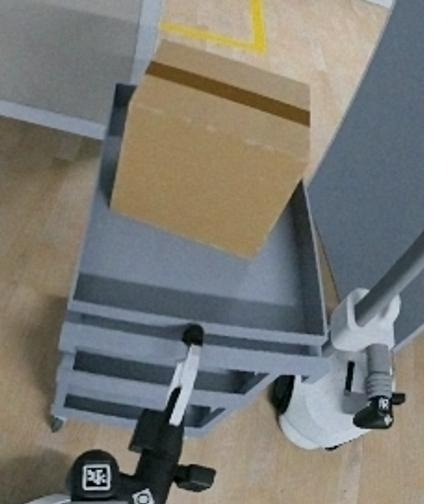

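Emit:
move(blocking=false, r2={"base": {"translate_m": -0.077, "strafe_m": 0.238}, "contact_limits": {"translate_m": 0.6}}, cameras=[])

Emit:
wait(seconds=2.5, cameras=["r2_head_left_camera"])

Emit:
zoom_image(camera="r2_head_left_camera", region=[180, 200, 420, 470])

Scene clock: 2155.90 s.
move: r2 moving
r1.base_odometry: x=-2.157 y=-0.567 heading=-2.393
r1.turned_by_wheels: +0.000
r1.turned_by_imu: +0.000
r1.base_tilt: forward=-1.6 right=+1.2
r1.lidar_m: 4.79 2.57 1.94 1.86 1.36 0.25 0.41 1.39 0.49 0.45 0.48 0.83
r1.base_status: not commanded
r1.joint_positions: lift_m=+0.124 arm_m=+0.000 wrist_yaw_rad=+3.196 wrist_pitch_rad=+0.002 wrist_roll_rad=+0.000 gripper_m=+0.056
r1.joint_status: not commanded
r1.measured_speeds: translate_m=+0.000 strafe_m=+0.000 rotate_rad=+0.000 lift_m=+0.000 arm_m=+0.000 wrist_yaw_rad=+0.000 wrist_pitch_rad=+0.000 wrist_roll_rad=+0.000
r1.motor_effort: lift_m=+19(19) arm_m=-4(4) wheel_0=+0(0) wheel_1=+0(1) wheel_2=+0(0)
r1.servo_current: wrist_yaw_rad=26(72) wrist_pitch_rad=39(46) wrist_roll_rad=59(59) gripper_m=46(46)
r1.contact_limits: strafe_m 0.5
r1.hand_pose: x=-0.1218 y=+0.0717 z=+0.3019 quat_wxyz=(-0.027, -0.001, +0.000, +1.000) (m; r1's base frame)
r1.wrist_depth_mm: - 135 - 530 300 221 - / - 135 142 477 306 224 - / - 134 177 484 309 223 - / 111 136 217 549 310 223 - / 137 - - 496 312 224 - / 1229 1229 197 449 199 223 - / - 820 759 167 294 225 809
r2.base_odometry: x=-2.568 y=-0.964 heading=-2.596
r2.turned_by_wheels: +0.000
r2.turned_by_imu: +0.000
r2.base_tilt: forward=-0.7 right=+0.1
r2.lidar_m: 0.34 2.10 2.06 2.09 2.50 4.00 4.00 2.94 2.63 2.63 0.43 0.39
r2.base_status: translate_m moving; strafe_m moving
r2.joint_positions: lift_m=+0.681 arm_m=+0.000 wrist_yaw_rad=-0.387 wrist_pitch_rad=+0.001 wrist_roll_rad=+1.569 gripper_m=-0.037
r2.joint_status: not commanded
r2.measured_speeds: translate_m=-0.036 strafe_m=+0.119 rotate_rad=-0.005 lift_m=+0.000 arm_m=+0.000 wrist_yaw_rad=-0.025 wrist_pitch_rad=+0.000 wrist_roll_rad=+0.000
r2.motor_effort: lift_m=+16(16) arm_m=+4(4) wheel_0=-17(17) wheel_1=+8(10) wheel_2=+5(10)
r2.servo_current: wrist_yaw_rad=46(59) wrist_pitch_rad=39(46) wrist_roll_rad=52(59) gripper_m=91(98)
r2.contact_limits: translate_m 0.6
r2.hand_pose: x=+0.4049 y=-0.1899 z=+0.8591 quat_wxyz=(+0.695, +0.693, -0.136, -0.137) (m; r2's base frame)
r2.wrist_depth_mm: - - - 196 262 - 1182 / 1708 - - 191 255 1756 - / - - - 186 247 - - / - 455 452 180 241 - - / - 455 452 176 236 - - / - 459 184 170 182 - - / - 147 459 112 226 - -
pictures: none
No camera images: "cameras" was empty.

Scene clock: 2157.67 s.
earlier move: r2 done
r1.base_odometry: x=-2.157 y=-0.567 heading=-2.393
r1.turned_by_wheels: +0.000
r1.turned_by_imu: +0.000
r1.base_tilt: forward=-1.6 right=+1.3
r1.lidar_m: 4.78 2.59 1.91 1.87 1.38 0.25 0.41 1.39 1.51 0.52 0.59 1.08
r1.base_status: not commanded
r1.joint_positions: lift_m=+0.124 arm_m=+0.000 wrist_yaw_rad=+3.196 wrist_pitch_rad=+0.002 wrist_roll_rad=+0.000 gripper_m=+0.056
r1.joint_status: not commanded
r1.measured_speeds: translate_m=+0.000 strafe_m=+0.000 rotate_rad=+0.000 lift_m=+0.000 arm_m=+0.000 wrist_yaw_rad=+0.000 wrist_pitch_rad=+0.000 wrist_roll_rad=+0.000
r1.motor_effort: lift_m=+19(19) arm_m=-4(4) wheel_0=+0(1) wheel_1=+0(1) wheel_2=+0(0)
r1.servo_current: wrist_yaw_rad=33(72) wrist_pitch_rad=39(46) wrist_roll_rad=46(65) gripper_m=39(46)
r1.contact_limits: strafe_m 0.5
r1.hand_pose: x=-0.1218 y=+0.0717 z=+0.3019 quat_wxyz=(-0.027, -0.001, +0.000, +1.000) (m; r1's base frame)
r1.wrist_depth_mm: - 135 - 525 301 220 - / - 135 142 480 306 223 - / - 134 177 484 307 224 - / 111 135 217 549 309 224 - / 137 - - 496 312 224 - / 1229 1229 197 449 199 223 - / - 809 759 167 293 225 809
r2.base_odometry: x=-2.403 y=-1.107 heading=-2.595
r2.turned_by_wheels: +0.001
r2.turned_by_imu: +0.001
r2.base_tilt: forward=-0.6 right=+0.1
r2.lidar_m: 0.38 2.16 1.90 1.89 2.27 3.89 3.89 3.15 2.79 2.82 0.39 0.34
r2.base_status: done
r2.joint_positions: lift_m=+0.681 arm_m=+0.000 wrist_yaw_rad=-0.378 wrist_pitch_rad=+0.001 wrist_roll_rad=+1.569 gripper_m=-0.037
r2.joint_status: not commanded
r2.measured_speeds: translate_m=+0.000 strafe_m=+0.000 rotate_rad=+0.000 lift_m=+0.000 arm_m=+0.000 wrist_yaw_rad=+0.000 wrist_pitch_rad=+0.000 wrist_roll_rad=+0.000
r2.motor_effort: lift_m=+16(16) arm_m=-4(4) wheel_0=-1(20) wheel_1=+3(10) wheel_2=+8(11)
r2.servo_current: wrist_yaw_rad=52(59) wrist_pitch_rad=39(46) wrist_roll_rad=52(59) gripper_m=98(98)
r2.contact_limits: translate_m 0.6
r2.hand_pose: x=+0.4066 y=-0.1878 z=+0.8591 quat_wxyz=(+0.695, +0.694, -0.133, -0.133) (m; r2's base frame)
r2.wrist_depth_mm: - - - 151 208 - - / 1756 - 517 155 213 - - / - 427 430 159 218 - - / - 452 449 163 224 - - / - 477 477 167 229 - - / - 504 185 170 179 634 - / - - - 112 240 1661 480
wait: 1.77 of 2.5 s (r2 has come to rest)
pictures: r2_head_left_camera
Images, in order (width x height): r2_head_left_camera 420x672.

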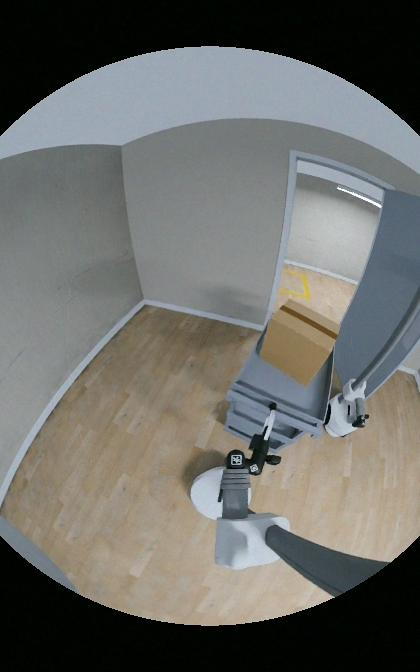

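Scaled by 1.867 from the camera's 420x672 image, which has a finer 600x960 frame.

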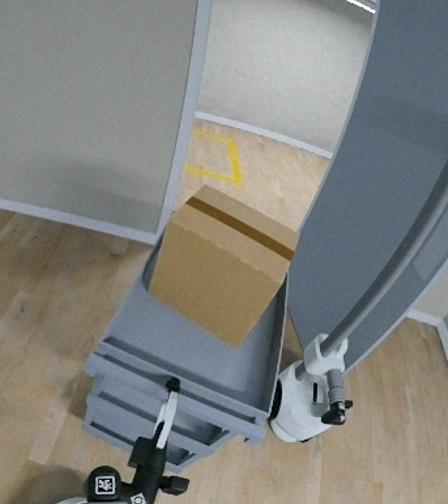

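Emit:
move(blocking=false, r2={"base": {"translate_m": 0.297, "strafe_m": -0.186}, "contact_limits": {"translate_m": 0.6}}, cameras=[])

Emit:
wait(seconds=3, cameras=[])

Scene clock: 2180.47 s.
move: r2 moving
r1.base_odometry: x=-2.157 y=-0.567 heading=-2.393
r1.turned_by_wheels: +0.000
r1.turned_by_imu: +0.000
r1.base_tilt: forward=-1.6 right=+1.3
r1.lidar_m: 4.77 2.59 1.95 1.86 1.38 0.25 0.41 1.34 0.52 0.52 0.60 1.08
r1.base_status: not commanded
r1.joint_positions: lift_m=+0.124 arm_m=+0.000 wrist_yaw_rad=+3.196 wrist_pitch_rad=+0.002 wrist_roll_rad=+0.000 gripper_m=+0.056
r1.joint_status: not commanded
r1.measured_speeds: translate_m=+0.000 strafe_m=+0.000 rotate_rad=+0.000 lift_m=+0.000 arm_m=+0.000 wrist_yaw_rad=+0.000 wrist_pitch_rad=+0.000 wrist_roll_rad=+0.000
r1.motor_effort: lift_m=+19(19) arm_m=-4(4) wheel_0=+0(1) wheel_1=+0(0) wheel_2=+0(0)
r1.servo_current: wrist_yaw_rad=46(72) wrist_pitch_rad=39(52) wrist_roll_rad=46(72) gripper_m=46(46)
r1.contact_limits: strafe_m 0.5
r1.hand_pose: x=-0.1218 y=+0.0717 z=+0.3019 quat_wxyz=(-0.027, -0.001, +0.000, +1.000) (m; r1's base frame)
r1.wrist_depth_mm: - 135 - 525 301 221 - / - 135 142 480 306 223 - / - 135 177 484 309 224 - / 111 136 217 549 310 224 - / 137 - - 496 314 224 - / 1229 1229 197 449 199 223 - / - 809 750 167 293 224 809
r2.base_odometry: x=-2.438 y=-1.107 heading=-2.596
r2.turned_by_wheels: -0.001
r2.turned_by_imu: +0.000
r2.base_tilt: forward=-0.7 right=+0.0
r2.lidar_m: 0.38 2.16 1.89 1.90 2.32 3.91 3.93 3.16 2.78 1.20 0.40 0.39
r2.base_status: translate_m moving; strafe_m moving
r2.joint_positions: lift_m=+0.681 arm_m=+0.000 wrist_yaw_rad=-0.388 wrist_pitch_rad=+0.001 wrist_roll_rad=+1.569 gripper_m=-0.037
r2.joint_status: not commanded
r2.measured_speeds: translate_m=+0.119 strafe_m=-0.071 rotate_rad=+0.004 lift_m=+0.000 arm_m=+0.000 wrist_yaw_rad=-0.031 wrist_pitch_rad=+0.000 wrist_roll_rad=+0.000
r2.motor_effort: lift_m=+16(16) arm_m=-1(4) wheel_0=+10(17) wheel_1=-5(6) wheel_2=-17(18)
r2.servo_current: wrist_yaw_rad=46(59) wrist_pitch_rad=46(46) wrist_roll_rad=46(59) gripper_m=91(91)
r2.contact_limits: translate_m 0.6
r2.hand_pose: x=+0.4047 y=-0.1901 z=+0.8591 quat_wxyz=(+0.694, +0.693, -0.136, -0.137) (m; r2's base frame)
r2.wrist_depth_mm: - - - 158 215 1537 - / 1756 - - 160 220 - - / 1756 430 427 162 223 - - / 1708 449 445 165 225 - - / 1756 473 473 168 229 - - / - 496 184 170 183 - - / - - - 112 236 - 504
pictures: none
No camera images: "cameras" was empty.

Scene clock: 2182.57 s.
earlier move: r2 done
r1.base_odometry: x=-2.157 y=-0.567 heading=-2.393
r1.turned_by_wheels: +0.000
r1.turned_by_imu: +0.000
r1.base_tilt: forward=-1.6 right=+1.3
r1.lidar_m: 4.79 2.61 1.91 1.87 1.39 0.25 0.39 0.61 0.50 0.48 0.59 4.17
r1.base_status: not commanded
r1.joint_positions: lift_m=+0.124 arm_m=+0.000 wrist_yaw_rad=+3.196 wrist_pitch_rad=+0.002 wrist_roll_rad=+0.000 gripper_m=+0.056
r1.joint_status: not commanded
r1.measured_speeds: translate_m=+0.000 strafe_m=+0.000 rotate_rad=+0.000 lift_m=+0.000 arm_m=+0.000 wrist_yaw_rad=+0.000 wrist_pitch_rad=+0.000 wrist_roll_rad=+0.000
r1.motor_effort: lift_m=+19(19) arm_m=-4(4) wheel_0=+0(1) wheel_1=+0(0) wheel_2=+0(0)
r1.servo_current: wrist_yaw_rad=46(72) wrist_pitch_rad=39(52) wrist_roll_rad=26(72) gripper_m=39(46)
r1.contact_limits: strafe_m 0.5
r1.hand_pose: x=-0.1218 y=+0.0717 z=+0.3019 quat_wxyz=(-0.027, -0.001, +0.000, +1.000) (m; r1's base frame)
r1.wrist_depth_mm: - 135 - 530 300 222 - / - 135 142 480 306 223 - / - 134 177 484 309 224 - / 111 136 217 549 310 224 - / 137 - - 500 314 224 - / 1229 1205 196 449 199 224 - / - 809 768 167 293 224 809
r2.base_odometry: x=-2.754 y=-1.103 heading=-2.595
r2.turned_by_wheels: +0.001
r2.turned_by_imu: +0.003
r2.base_tilt: forward=-0.7 right=+0.1
r2.lidar_m: 0.39 1.89 1.97 1.97 2.40 4.21 - 3.08 2.72 0.77 0.35 0.36
r2.base_status: done
r2.joint_positions: lift_m=+0.681 arm_m=+0.000 wrist_yaw_rad=-0.381 wrist_pitch_rad=+0.001 wrist_roll_rad=+1.569 gripper_m=-0.037
r2.joint_status: not commanded
r2.measured_speeds: translate_m=+0.000 strafe_m=+0.000 rotate_rad=+0.000 lift_m=+0.000 arm_m=+0.000 wrist_yaw_rad=+0.000 wrist_pitch_rad=+0.000 wrist_roll_rad=+0.000
r2.motor_effort: lift_m=+16(16) arm_m=+4(4) wheel_0=+1(21) wheel_1=-5(7) wheel_2=+0(20)
r2.servo_current: wrist_yaw_rad=52(59) wrist_pitch_rad=46(46) wrist_roll_rad=39(59) gripper_m=85(98)
r2.contact_limits: translate_m 0.6
r2.hand_pose: x=+0.4062 y=-0.1883 z=+0.8591 quat_wxyz=(+0.695, +0.694, -0.133, -0.134) (m; r2's base frame)
r2.wrist_depth_mm: - - - 150 206 - - / - - 574 154 211 - - / - 424 415 157 217 - - / - 452 445 162 223 - - / - 484 477 166 228 - - / - 496 185 170 180 - - / - - - 112 240 - 492
wait: 2.10 of 3 s (r2 has come to rest)
pictures: none
No camera images: "cameras" was empty.

Emit:
move(blocking=false, r2={"base": {"translate_m": 0.31, "strafe_m": -0.202}, "contact_limits": {"translate_m": 0.6}}, cameras=[])

Emit:
wait(seconds=3, cameras=["r2_head_left_camera"])

Scene clock: 2199.00 s.
move: r2 moving
r1.base_odometry: x=-2.157 y=-0.567 heading=-2.393
r1.turned_by_wheels: +0.000
r1.turned_by_imu: +0.000
r1.base_tilt: forward=-1.6 right=+1.3
r1.lidar_m: 4.76 2.58 1.93 1.86 1.35 0.25 0.40 0.58 0.51 0.50 0.77 4.19
r1.base_status: not commanded
r1.joint_positions: lift_m=+0.124 arm_m=+0.000 wrist_yaw_rad=+3.196 wrist_pitch_rad=+0.002 wrist_roll_rad=+0.000 gripper_m=+0.056
r1.joint_status: not commanded
r1.measured_speeds: translate_m=+0.000 strafe_m=+0.000 rotate_rad=+0.000 lift_m=+0.000 arm_m=+0.000 wrist_yaw_rad=+0.000 wrist_pitch_rad=+0.000 wrist_roll_rad=+0.000
r1.motor_effort: lift_m=+19(19) arm_m=-4(4) wheel_0=+0(1) wheel_1=+0(0) wheel_2=+0(0)
r1.servo_current: wrist_yaw_rad=52(72) wrist_pitch_rad=46(52) wrist_roll_rad=33(65) gripper_m=39(46)
r1.contact_limits: strafe_m 0.5
r1.hand_pose: x=-0.1218 y=+0.0717 z=+0.3019 quat_wxyz=(-0.027, -0.001, +0.000, +1.000) (m; r1's base frame)
r1.wrist_depth_mm: - 135 - 525 301 221 - / - 135 143 480 306 224 - / - 134 177 484 309 224 - / 111 136 216 549 310 224 - / 137 - - 496 312 224 - / 1229 1205 196 449 199 223 - / - 809 750 167 293 225 809
r2.base_odometry: x=-2.789 y=-1.102 heading=-2.596
r2.turned_by_wheels: +0.000
r2.turned_by_imu: +0.000
r2.base_tilt: forward=-0.6 right=+0.1
r2.lidar_m: 0.37 1.80 1.98 1.99 2.42 4.25 - 3.04 2.70 0.75 0.38 0.36
r2.base_status: translate_m moving; strafe_m moving
r2.joint_positions: lift_m=+0.681 arm_m=+0.000 wrist_yaw_rad=-0.381 wrist_pitch_rad=+0.001 wrist_roll_rad=+1.569 gripper_m=-0.037
r2.joint_status: not commanded
r2.measured_speeds: translate_m=+0.111 strafe_m=-0.074 rotate_rad=-0.002 lift_m=+0.000 arm_m=+0.000 wrist_yaw_rad=+0.000 wrist_pitch_rad=+0.000 wrist_roll_rad=+0.000
r2.motor_effort: lift_m=+16(16) arm_m=+4(4) wheel_0=+14(20) wheel_1=-7(7) wheel_2=-13(14)
r2.servo_current: wrist_yaw_rad=46(52) wrist_pitch_rad=39(39) wrist_roll_rad=52(52) gripper_m=91(91)
r2.contact_limits: translate_m 0.6
r2.hand_pose: x=+0.4061 y=-0.1884 z=+0.8591 quat_wxyz=(+0.695, +0.694, -0.133, -0.134) (m; r2's base frame)
r2.wrist_depth_mm: - - - 149 205 - - / - - 585 153 211 - - / - 424 424 157 216 - - / - 455 449 161 222 - - / - 484 473 165 228 - - / - 504 185 169 180 - - / - - - 112 240 - 488
pictures: none
No camera images: "cameras" was empty.

Scene clock: 2201.10 s.
earlier move: r2 done
r1.base_odometry: x=-2.157 y=-0.567 heading=-2.393
r1.turned_by_wheels: +0.000
r1.turned_by_imu: +0.000
r1.base_tilt: forward=-1.6 right=+1.3
r1.lidar_m: 4.77 2.58 1.95 1.87 1.37 0.25 0.41 0.60 0.48 0.58 0.58 4.17
r1.base_status: not commanded
r1.joint_positions: lift_m=+0.124 arm_m=+0.000 wrist_yaw_rad=+3.196 wrist_pitch_rad=+0.002 wrist_roll_rad=+0.000 gripper_m=+0.056
r1.joint_status: not commanded
r1.measured_speeds: translate_m=+0.000 strafe_m=+0.000 rotate_rad=+0.000 lift_m=+0.000 arm_m=+0.000 wrist_yaw_rad=+0.000 wrist_pitch_rad=+0.000 wrist_roll_rad=+0.000
r1.motor_effort: lift_m=+19(19) arm_m=-4(4) wheel_0=+0(1) wheel_1=+0(0) wheel_2=+0(0)
r1.servo_current: wrist_yaw_rad=20(72) wrist_pitch_rad=46(59) wrist_roll_rad=39(65) gripper_m=46(52)
r1.contact_limits: strafe_m 0.5
r1.hand_pose: x=-0.1218 y=+0.0717 z=+0.3019 quat_wxyz=(-0.027, -0.001, +0.000, +1.000) (m; r1's base frame)
r1.wrist_depth_mm: - 135 - 525 300 220 - / - 135 142 480 307 223 - / - 135 177 484 307 224 - / 111 136 217 549 312 224 - / - 1756 - 500 314 224 - / - 1138 197 449 198 223 - / - 809 759 167 293 224 809
r2.base_odometry: x=-3.123 y=-1.091 heading=-2.595
r2.turned_by_wheels: +0.000
r2.turned_by_imu: +0.003
r2.base_tilt: forward=-0.6 right=+0.1
r2.lidar_m: 0.37 1.41 2.05 2.07 2.53 4.56 - 2.92 0.61 0.57 0.38 0.36
r2.base_status: done
r2.joint_positions: lift_m=+0.681 arm_m=+0.000 wrist_yaw_rad=-0.381 wrist_pitch_rad=+0.001 wrist_roll_rad=+1.569 gripper_m=-0.037
r2.joint_status: not commanded
r2.measured_speeds: translate_m=+0.000 strafe_m=+0.000 rotate_rad=+0.000 lift_m=+0.000 arm_m=+0.000 wrist_yaw_rad=+0.000 wrist_pitch_rad=+0.000 wrist_roll_rad=+0.000
r2.motor_effort: lift_m=+16(17) arm_m=+4(4) wheel_0=+3(20) wheel_1=-3(7) wheel_2=+0(15)
r2.servo_current: wrist_yaw_rad=46(59) wrist_pitch_rad=39(46) wrist_roll_rad=46(65) gripper_m=91(91)
r2.contact_limits: translate_m 0.6
r2.hand_pose: x=+0.4061 y=-0.1884 z=+0.8591 quat_wxyz=(+0.695, +0.694, -0.133, -0.134) (m; r2's base frame)
r2.wrist_depth_mm: - - - 147 203 1708 - / - - 500 151 209 - - / - 424 424 156 215 - - / - 455 449 160 221 - - / - - 480 164 228 - - / - 512 185 169 179 640 - / - - - 112 241 - 488
wait: 2.10 of 3 s (r2 has come to rest)
pictures: r2_head_left_camera
Images, in order (width x height): r2_head_left_camera 420x672.

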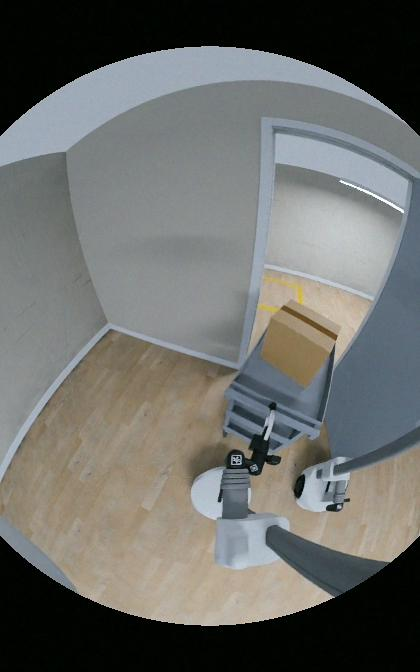

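Emit:
move(blocking=false, r2={"base": {"translate_m": 0.287, "strafe_m": -0.233}, "contact_limits": {"translate_m": 0.6}}, cameras=[])

Emit:
wait(seconds=3, cameras=[])

Scene clock: 2214.90 s.
move: r2 moving
r1.base_odometry: x=-2.157 y=-0.567 heading=-2.393
r1.turned_by_wheels: +0.000
r1.turned_by_imu: +0.000
r1.base_tilt: forward=-1.6 right=+1.3
r1.lidar_m: 4.78 2.59 1.92 1.87 1.37 0.25 0.38 0.60 0.52 0.54 0.56 4.20
r1.base_status: not commanded
r1.joint_positions: lift_m=+0.124 arm_m=+0.000 wrist_yaw_rad=+3.196 wrist_pitch_rad=+0.002 wrist_roll_rad=+0.000 gripper_m=+0.056
r1.joint_status: not commanded
r1.measured_speeds: translate_m=+0.000 strafe_m=+0.000 rotate_rad=+0.000 lift_m=+0.000 arm_m=+0.000 wrist_yaw_rad=+0.000 wrist_pitch_rad=+0.000 wrist_roll_rad=+0.000
r1.motor_effort: lift_m=+19(19) arm_m=-4(4) wheel_0=+0(1) wheel_1=+0(0) wheel_2=+0(0)
r1.servo_current: wrist_yaw_rad=65(85) wrist_pitch_rad=39(46) wrist_roll_rad=59(65) gripper_m=39(46)
r1.contact_limits: strafe_m 0.5
r1.hand_pose: x=-0.1218 y=+0.0717 z=+0.3019 quat_wxyz=(-0.027, -0.001, +0.000, +1.000) (m; r1's base frame)
r1.wrist_depth_mm: - 135 - 525 301 221 - / - 135 142 480 306 223 - / - 134 176 488 309 224 - / 111 136 217 549 310 224 - / 137 1756 - 500 314 224 - / - 1098 197 449 199 223 - / - 809 759 167 293 225 809
r2.base_odometry: x=-3.157 y=-1.087 heading=-2.595
r2.turned_by_wheels: +0.000
r2.turned_by_imu: +0.001
r2.base_tilt: forward=-0.6 right=+0.0
r2.lidar_m: 0.40 1.39 2.07 2.08 2.51 4.63 - 2.94 0.56 0.54 0.36 0.37
r2.base_status: translate_m moving; strafe_m moving
r2.joint_positions: lift_m=+0.681 arm_m=+0.000 wrist_yaw_rad=-0.381 wrist_pitch_rad=+0.001 wrist_roll_rad=+1.569 gripper_m=-0.037
r2.joint_status: not commanded
r2.measured_speeds: translate_m=+0.100 strafe_m=-0.079 rotate_rad=+0.005 lift_m=+0.000 arm_m=+0.000 wrist_yaw_rad=+0.000 wrist_pitch_rad=+0.000 wrist_roll_rad=+0.000
r2.motor_effort: lift_m=+16(16) arm_m=+4(4) wheel_0=+18(18) wheel_1=-4(5) wheel_2=-9(14)
r2.servo_current: wrist_yaw_rad=46(52) wrist_pitch_rad=46(46) wrist_roll_rad=46(59) gripper_m=91(91)
r2.contact_limits: translate_m 0.6
r2.hand_pose: x=+0.4061 y=-0.1884 z=+0.8591 quat_wxyz=(+0.695, +0.694, -0.133, -0.134) (m; r2's base frame)
r2.wrist_depth_mm: - - - 146 202 1708 - / - - 508 150 208 - - / - 421 418 155 213 - - / - 449 449 159 220 - - / - - 477 164 228 - - / - 517 186 168 180 654 - / - - - 112 240 - 492
pictures: none
No camera images: "cameras" was empty.

Scene clock: 2217.03 s.
earlier move: r2 done
r1.base_odometry: x=-2.157 y=-0.567 heading=-2.393
r1.turned_by_wheels: +0.000
r1.turned_by_imu: +0.000
r1.base_tilt: forward=-1.6 right=+1.3
r1.lidar_m: 4.77 2.57 1.91 1.86 1.35 0.25 0.39 0.60 0.42 0.42 3.00 4.20
r1.base_status: not commanded
r1.joint_positions: lift_m=+0.124 arm_m=+0.000 wrist_yaw_rad=+3.196 wrist_pitch_rad=+0.002 wrist_roll_rad=+0.000 gripper_m=+0.056
r1.joint_status: not commanded
r1.measured_speeds: translate_m=+0.000 strafe_m=+0.000 rotate_rad=+0.000 lift_m=+0.000 arm_m=+0.000 wrist_yaw_rad=+0.000 wrist_pitch_rad=+0.000 wrist_roll_rad=+0.000
r1.motor_effort: lift_m=+19(19) arm_m=-4(4) wheel_0=+0(1) wheel_1=+0(0) wheel_2=+0(0)
r1.servo_current: wrist_yaw_rad=52(85) wrist_pitch_rad=39(52) wrist_roll_rad=52(65) gripper_m=39(46)
r1.contact_limits: strafe_m 0.5
r1.hand_pose: x=-0.1218 y=+0.0717 z=+0.3019 quat_wxyz=(-0.027, -0.001, +0.000, +1.000) (m; r1's base frame)
r1.wrist_depth_mm: - 135 - 525 300 221 - / - 135 142 477 307 224 - / - 134 177 484 309 224 - / 111 136 216 549 312 224 - / 137 - - 496 312 224 - / - 1098 196 449 199 222 - / - 809 759 167 293 225 809
r2.base_odometry: x=-3.490 y=-1.041 heading=-2.595
r2.turned_by_wheels: +0.000
r2.turned_by_imu: +0.002
r2.base_tilt: forward=-0.7 right=+0.0
r2.lidar_m: 0.39 1.00 1.94 2.22 2.66 4.90 - 0.49 0.42 0.55 0.39 0.35
r2.base_status: done
r2.joint_positions: lift_m=+0.681 arm_m=+0.000 wrist_yaw_rad=-0.380 wrist_pitch_rad=+0.001 wrist_roll_rad=+1.569 gripper_m=-0.037
r2.joint_status: not commanded
r2.measured_speeds: translate_m=+0.000 strafe_m=+0.000 rotate_rad=+0.000 lift_m=+0.000 arm_m=+0.000 wrist_yaw_rad=+0.000 wrist_pitch_rad=+0.000 wrist_roll_rad=+0.000
r2.motor_effort: lift_m=+16(17) arm_m=+4(4) wheel_0=+4(20) wheel_1=-4(7) wheel_2=+0(14)
r2.servo_current: wrist_yaw_rad=46(65) wrist_pitch_rad=39(46) wrist_roll_rad=46(59) gripper_m=85(98)
r2.contact_limits: translate_m 0.6
r2.hand_pose: x=+0.4062 y=-0.1882 z=+0.8591 quat_wxyz=(+0.695, +0.694, -0.133, -0.134) (m; r2's base frame)
r2.wrist_depth_mm: - - - 153 209 1708 - / - - - 156 214 - - / - 424 424 159 219 - - / - 449 445 163 224 - - / - 484 473 167 229 - - / - - 186 171 180 683 - / - - - 112 239 1808 504
wait: 2.13 of 3 s (r2 has come to rest)
pictures: none
No camera images: "cameras" was empty.

Emit:
move(blocking=false, r2={"base": {"translate_m": 0.103, "strafe_m": -0.194}, "contact_limits": {"translate_m": 0.6}}, cameras=[])

Emit:
wait(seconds=3, cameras=["r2_head_left_camera"])

Emit:
zoom_image(camera="r2_head_left_camera", region=[190, 220, 400, 480])

Scene clock: 2273.47 s.
move: r2 moving
r1.base_odometry: x=-2.157 y=-0.567 heading=-2.393
r1.turned_by_wheels: +0.000
r1.turned_by_imu: +0.000
r1.base_tilt: forward=-1.6 right=+1.3
r1.lidar_m: 4.76 2.58 1.93 1.87 1.38 0.25 0.41 0.61 0.40 0.42 3.02 4.19
r1.base_status: not commanded
r1.joint_positions: lift_m=+0.124 arm_m=+0.000 wrist_yaw_rad=+3.196 wrist_pitch_rad=+0.002 wrist_roll_rad=+0.000 gripper_m=+0.056
r1.joint_status: not commanded
r1.measured_speeds: translate_m=+0.000 strafe_m=+0.000 rotate_rad=+0.000 lift_m=+0.000 arm_m=+0.000 wrist_yaw_rad=+0.000 wrist_pitch_rad=+0.000 wrist_roll_rad=+0.000
r1.motor_effort: lift_m=+19(19) arm_m=-4(4) wheel_0=+0(1) wheel_1=+0(0) wheel_2=+0(0)
r1.servo_current: wrist_yaw_rad=33(59) wrist_pitch_rad=46(46) wrist_roll_rad=52(65) gripper_m=39(52)
r1.contact_limits: strafe_m 0.5
r1.hand_pose: x=-0.1218 y=+0.0717 z=+0.3019 quat_wxyz=(-0.027, -0.001, +0.000, +1.000) (m; r1's base frame)
r1.wrist_depth_mm: - 135 - 521 301 222 - / - 135 142 480 306 223 - / - 134 177 484 309 223 - / 111 136 217 554 309 224 - / - - - 496 312 224 - / - 1118 196 445 199 223 - / - 759 750 167 293 225 798
r2.base_odometry: x=-3.516 y=-1.025 heading=-2.595
r2.turned_by_wheels: +0.000
r2.turned_by_imu: +0.001
r2.base_tilt: forward=-0.7 right=+0.1
r2.lidar_m: 0.37 0.97 1.86 2.20 2.68 4.96 - 0.48 0.42 0.67 0.38 0.37
r2.base_status: translate_m moving; strafe_m moving
r2.joint_positions: lift_m=+0.681 arm_m=+0.000 wrist_yaw_rad=-0.380 wrist_pitch_rad=+0.001 wrist_roll_rad=+1.569 gripper_m=-0.037
r2.joint_status: not commanded
r2.measured_speeds: translate_m=+0.056 strafe_m=-0.107 rotate_rad=-0.004 lift_m=+0.000 arm_m=+0.000 wrist_yaw_rad=+0.000 wrist_pitch_rad=+0.000 wrist_roll_rad=+0.000
r2.motor_effort: lift_m=+16(16) arm_m=+4(4) wheel_0=+16(19) wheel_1=-9(9) wheel_2=-6(10)
r2.servo_current: wrist_yaw_rad=59(59) wrist_pitch_rad=39(46) wrist_roll_rad=46(52) gripper_m=85(91)
r2.contact_limits: translate_m 0.6
r2.hand_pose: x=+0.4063 y=-0.1882 z=+0.8591 quat_wxyz=(+0.695, +0.694, -0.133, -0.134) (m; r2's base frame)
r2.wrist_depth_mm: - - - 153 209 1708 - / - - - 156 213 - - / - 424 421 159 218 - - / - 449 445 163 224 - - / - 484 469 166 229 - - / - - 186 169 180 707 - / - - - 112 238 1808 508
pictures: none
No camera images: "cameras" was empty.

Scene clock: 2275.13 s.
earlier move: r2 done
r1.base_odometry: x=-2.157 y=-0.567 heading=-2.393
r1.turned_by_wheels: +0.000
r1.turned_by_imu: +0.000
r1.base_tilt: forward=-1.6 right=+1.2
r1.lidar_m: 4.76 2.59 1.94 1.85 1.40 0.25 0.39 0.40 0.33 0.48 3.02 4.18
r1.base_status: not commanded
r1.joint_positions: lift_m=+0.124 arm_m=+0.000 wrist_yaw_rad=+3.196 wrist_pitch_rad=+0.002 wrist_roll_rad=+0.000 gripper_m=+0.056
r1.joint_status: not commanded
r1.measured_speeds: translate_m=+0.000 strafe_m=+0.000 rotate_rad=+0.000 lift_m=+0.000 arm_m=+0.000 wrist_yaw_rad=+0.000 wrist_pitch_rad=+0.000 wrist_roll_rad=+0.000
r1.motor_effort: lift_m=+19(19) arm_m=-4(4) wheel_0=+0(1) wheel_1=+0(0) wheel_2=+0(0)
r1.servo_current: wrist_yaw_rad=65(72) wrist_pitch_rad=39(52) wrist_roll_rad=39(65) gripper_m=46(52)
r1.contact_limits: strafe_m 0.5
r1.hand_pose: x=-0.1218 y=+0.0717 z=+0.3019 quat_wxyz=(-0.027, -0.001, +0.000, +1.000) (m; r1's base frame)
r1.wrist_depth_mm: - 135 - 525 301 221 - / - 135 142 480 307 223 - / - 134 177 484 307 223 - / 111 136 217 549 310 224 - / - - 1499 496 314 224 - / 1098 1098 193 449 198 223 - / 809 809 759 167 294 225 809
r2.base_odometry: x=-3.678 y=-0.929 heading=-2.595
r2.turned_by_wheels: +0.000
r2.turned_by_imu: +0.001
r2.base_tilt: forward=-0.7 right=+0.1
r2.lidar_m: 0.37 0.81 1.63 2.37 2.82 5.09 - 0.35 0.35 0.54 0.40 0.37
r2.base_status: done
r2.joint_positions: lift_m=+0.681 arm_m=+0.000 wrist_yaw_rad=-0.380 wrist_pitch_rad=+0.001 wrist_roll_rad=+1.569 gripper_m=-0.037
r2.joint_status: not commanded
r2.measured_speeds: translate_m=+0.000 strafe_m=+0.000 rotate_rad=+0.000 lift_m=+0.000 arm_m=+0.000 wrist_yaw_rad=+0.000 wrist_pitch_rad=+0.000 wrist_roll_rad=+0.000
r2.motor_effort: lift_m=+16(16) arm_m=-1(4) wheel_0=+5(19) wheel_1=-3(9) wheel_2=-1(10)
r2.servo_current: wrist_yaw_rad=59(65) wrist_pitch_rad=39(46) wrist_roll_rad=52(65) gripper_m=91(98)
r2.contact_limits: translate_m 0.6
r2.hand_pose: x=+0.4064 y=-0.1880 z=+0.8591 quat_wxyz=(+0.695, +0.694, -0.133, -0.134) (m; r2's base frame)
r2.wrist_depth_mm: - - - 173 234 1808 1229 / - - - 173 234 1863 - / - - 559 172 233 - - / - 442 445 172 232 - - / - 469 459 171 233 - - / - - 186 172 180 - - / - - 484 112 231 - -
wait: 1.67 of 3 s (r2 has come to rest)
pictures: r2_head_left_camera
Images, in order (width x height): r2_head_left_camera 420x672.

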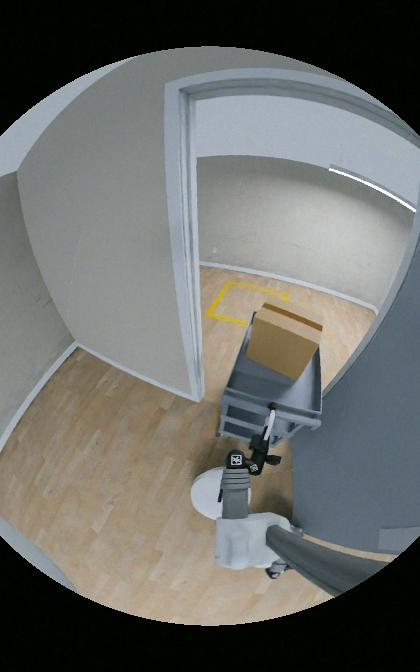

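Scaled by 1.938 from the camera's 420x672 image, which has a finer 600x960 frame.

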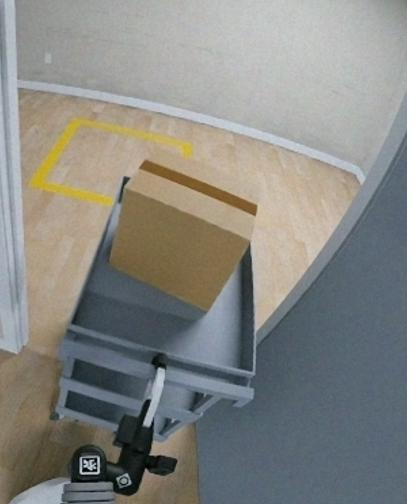

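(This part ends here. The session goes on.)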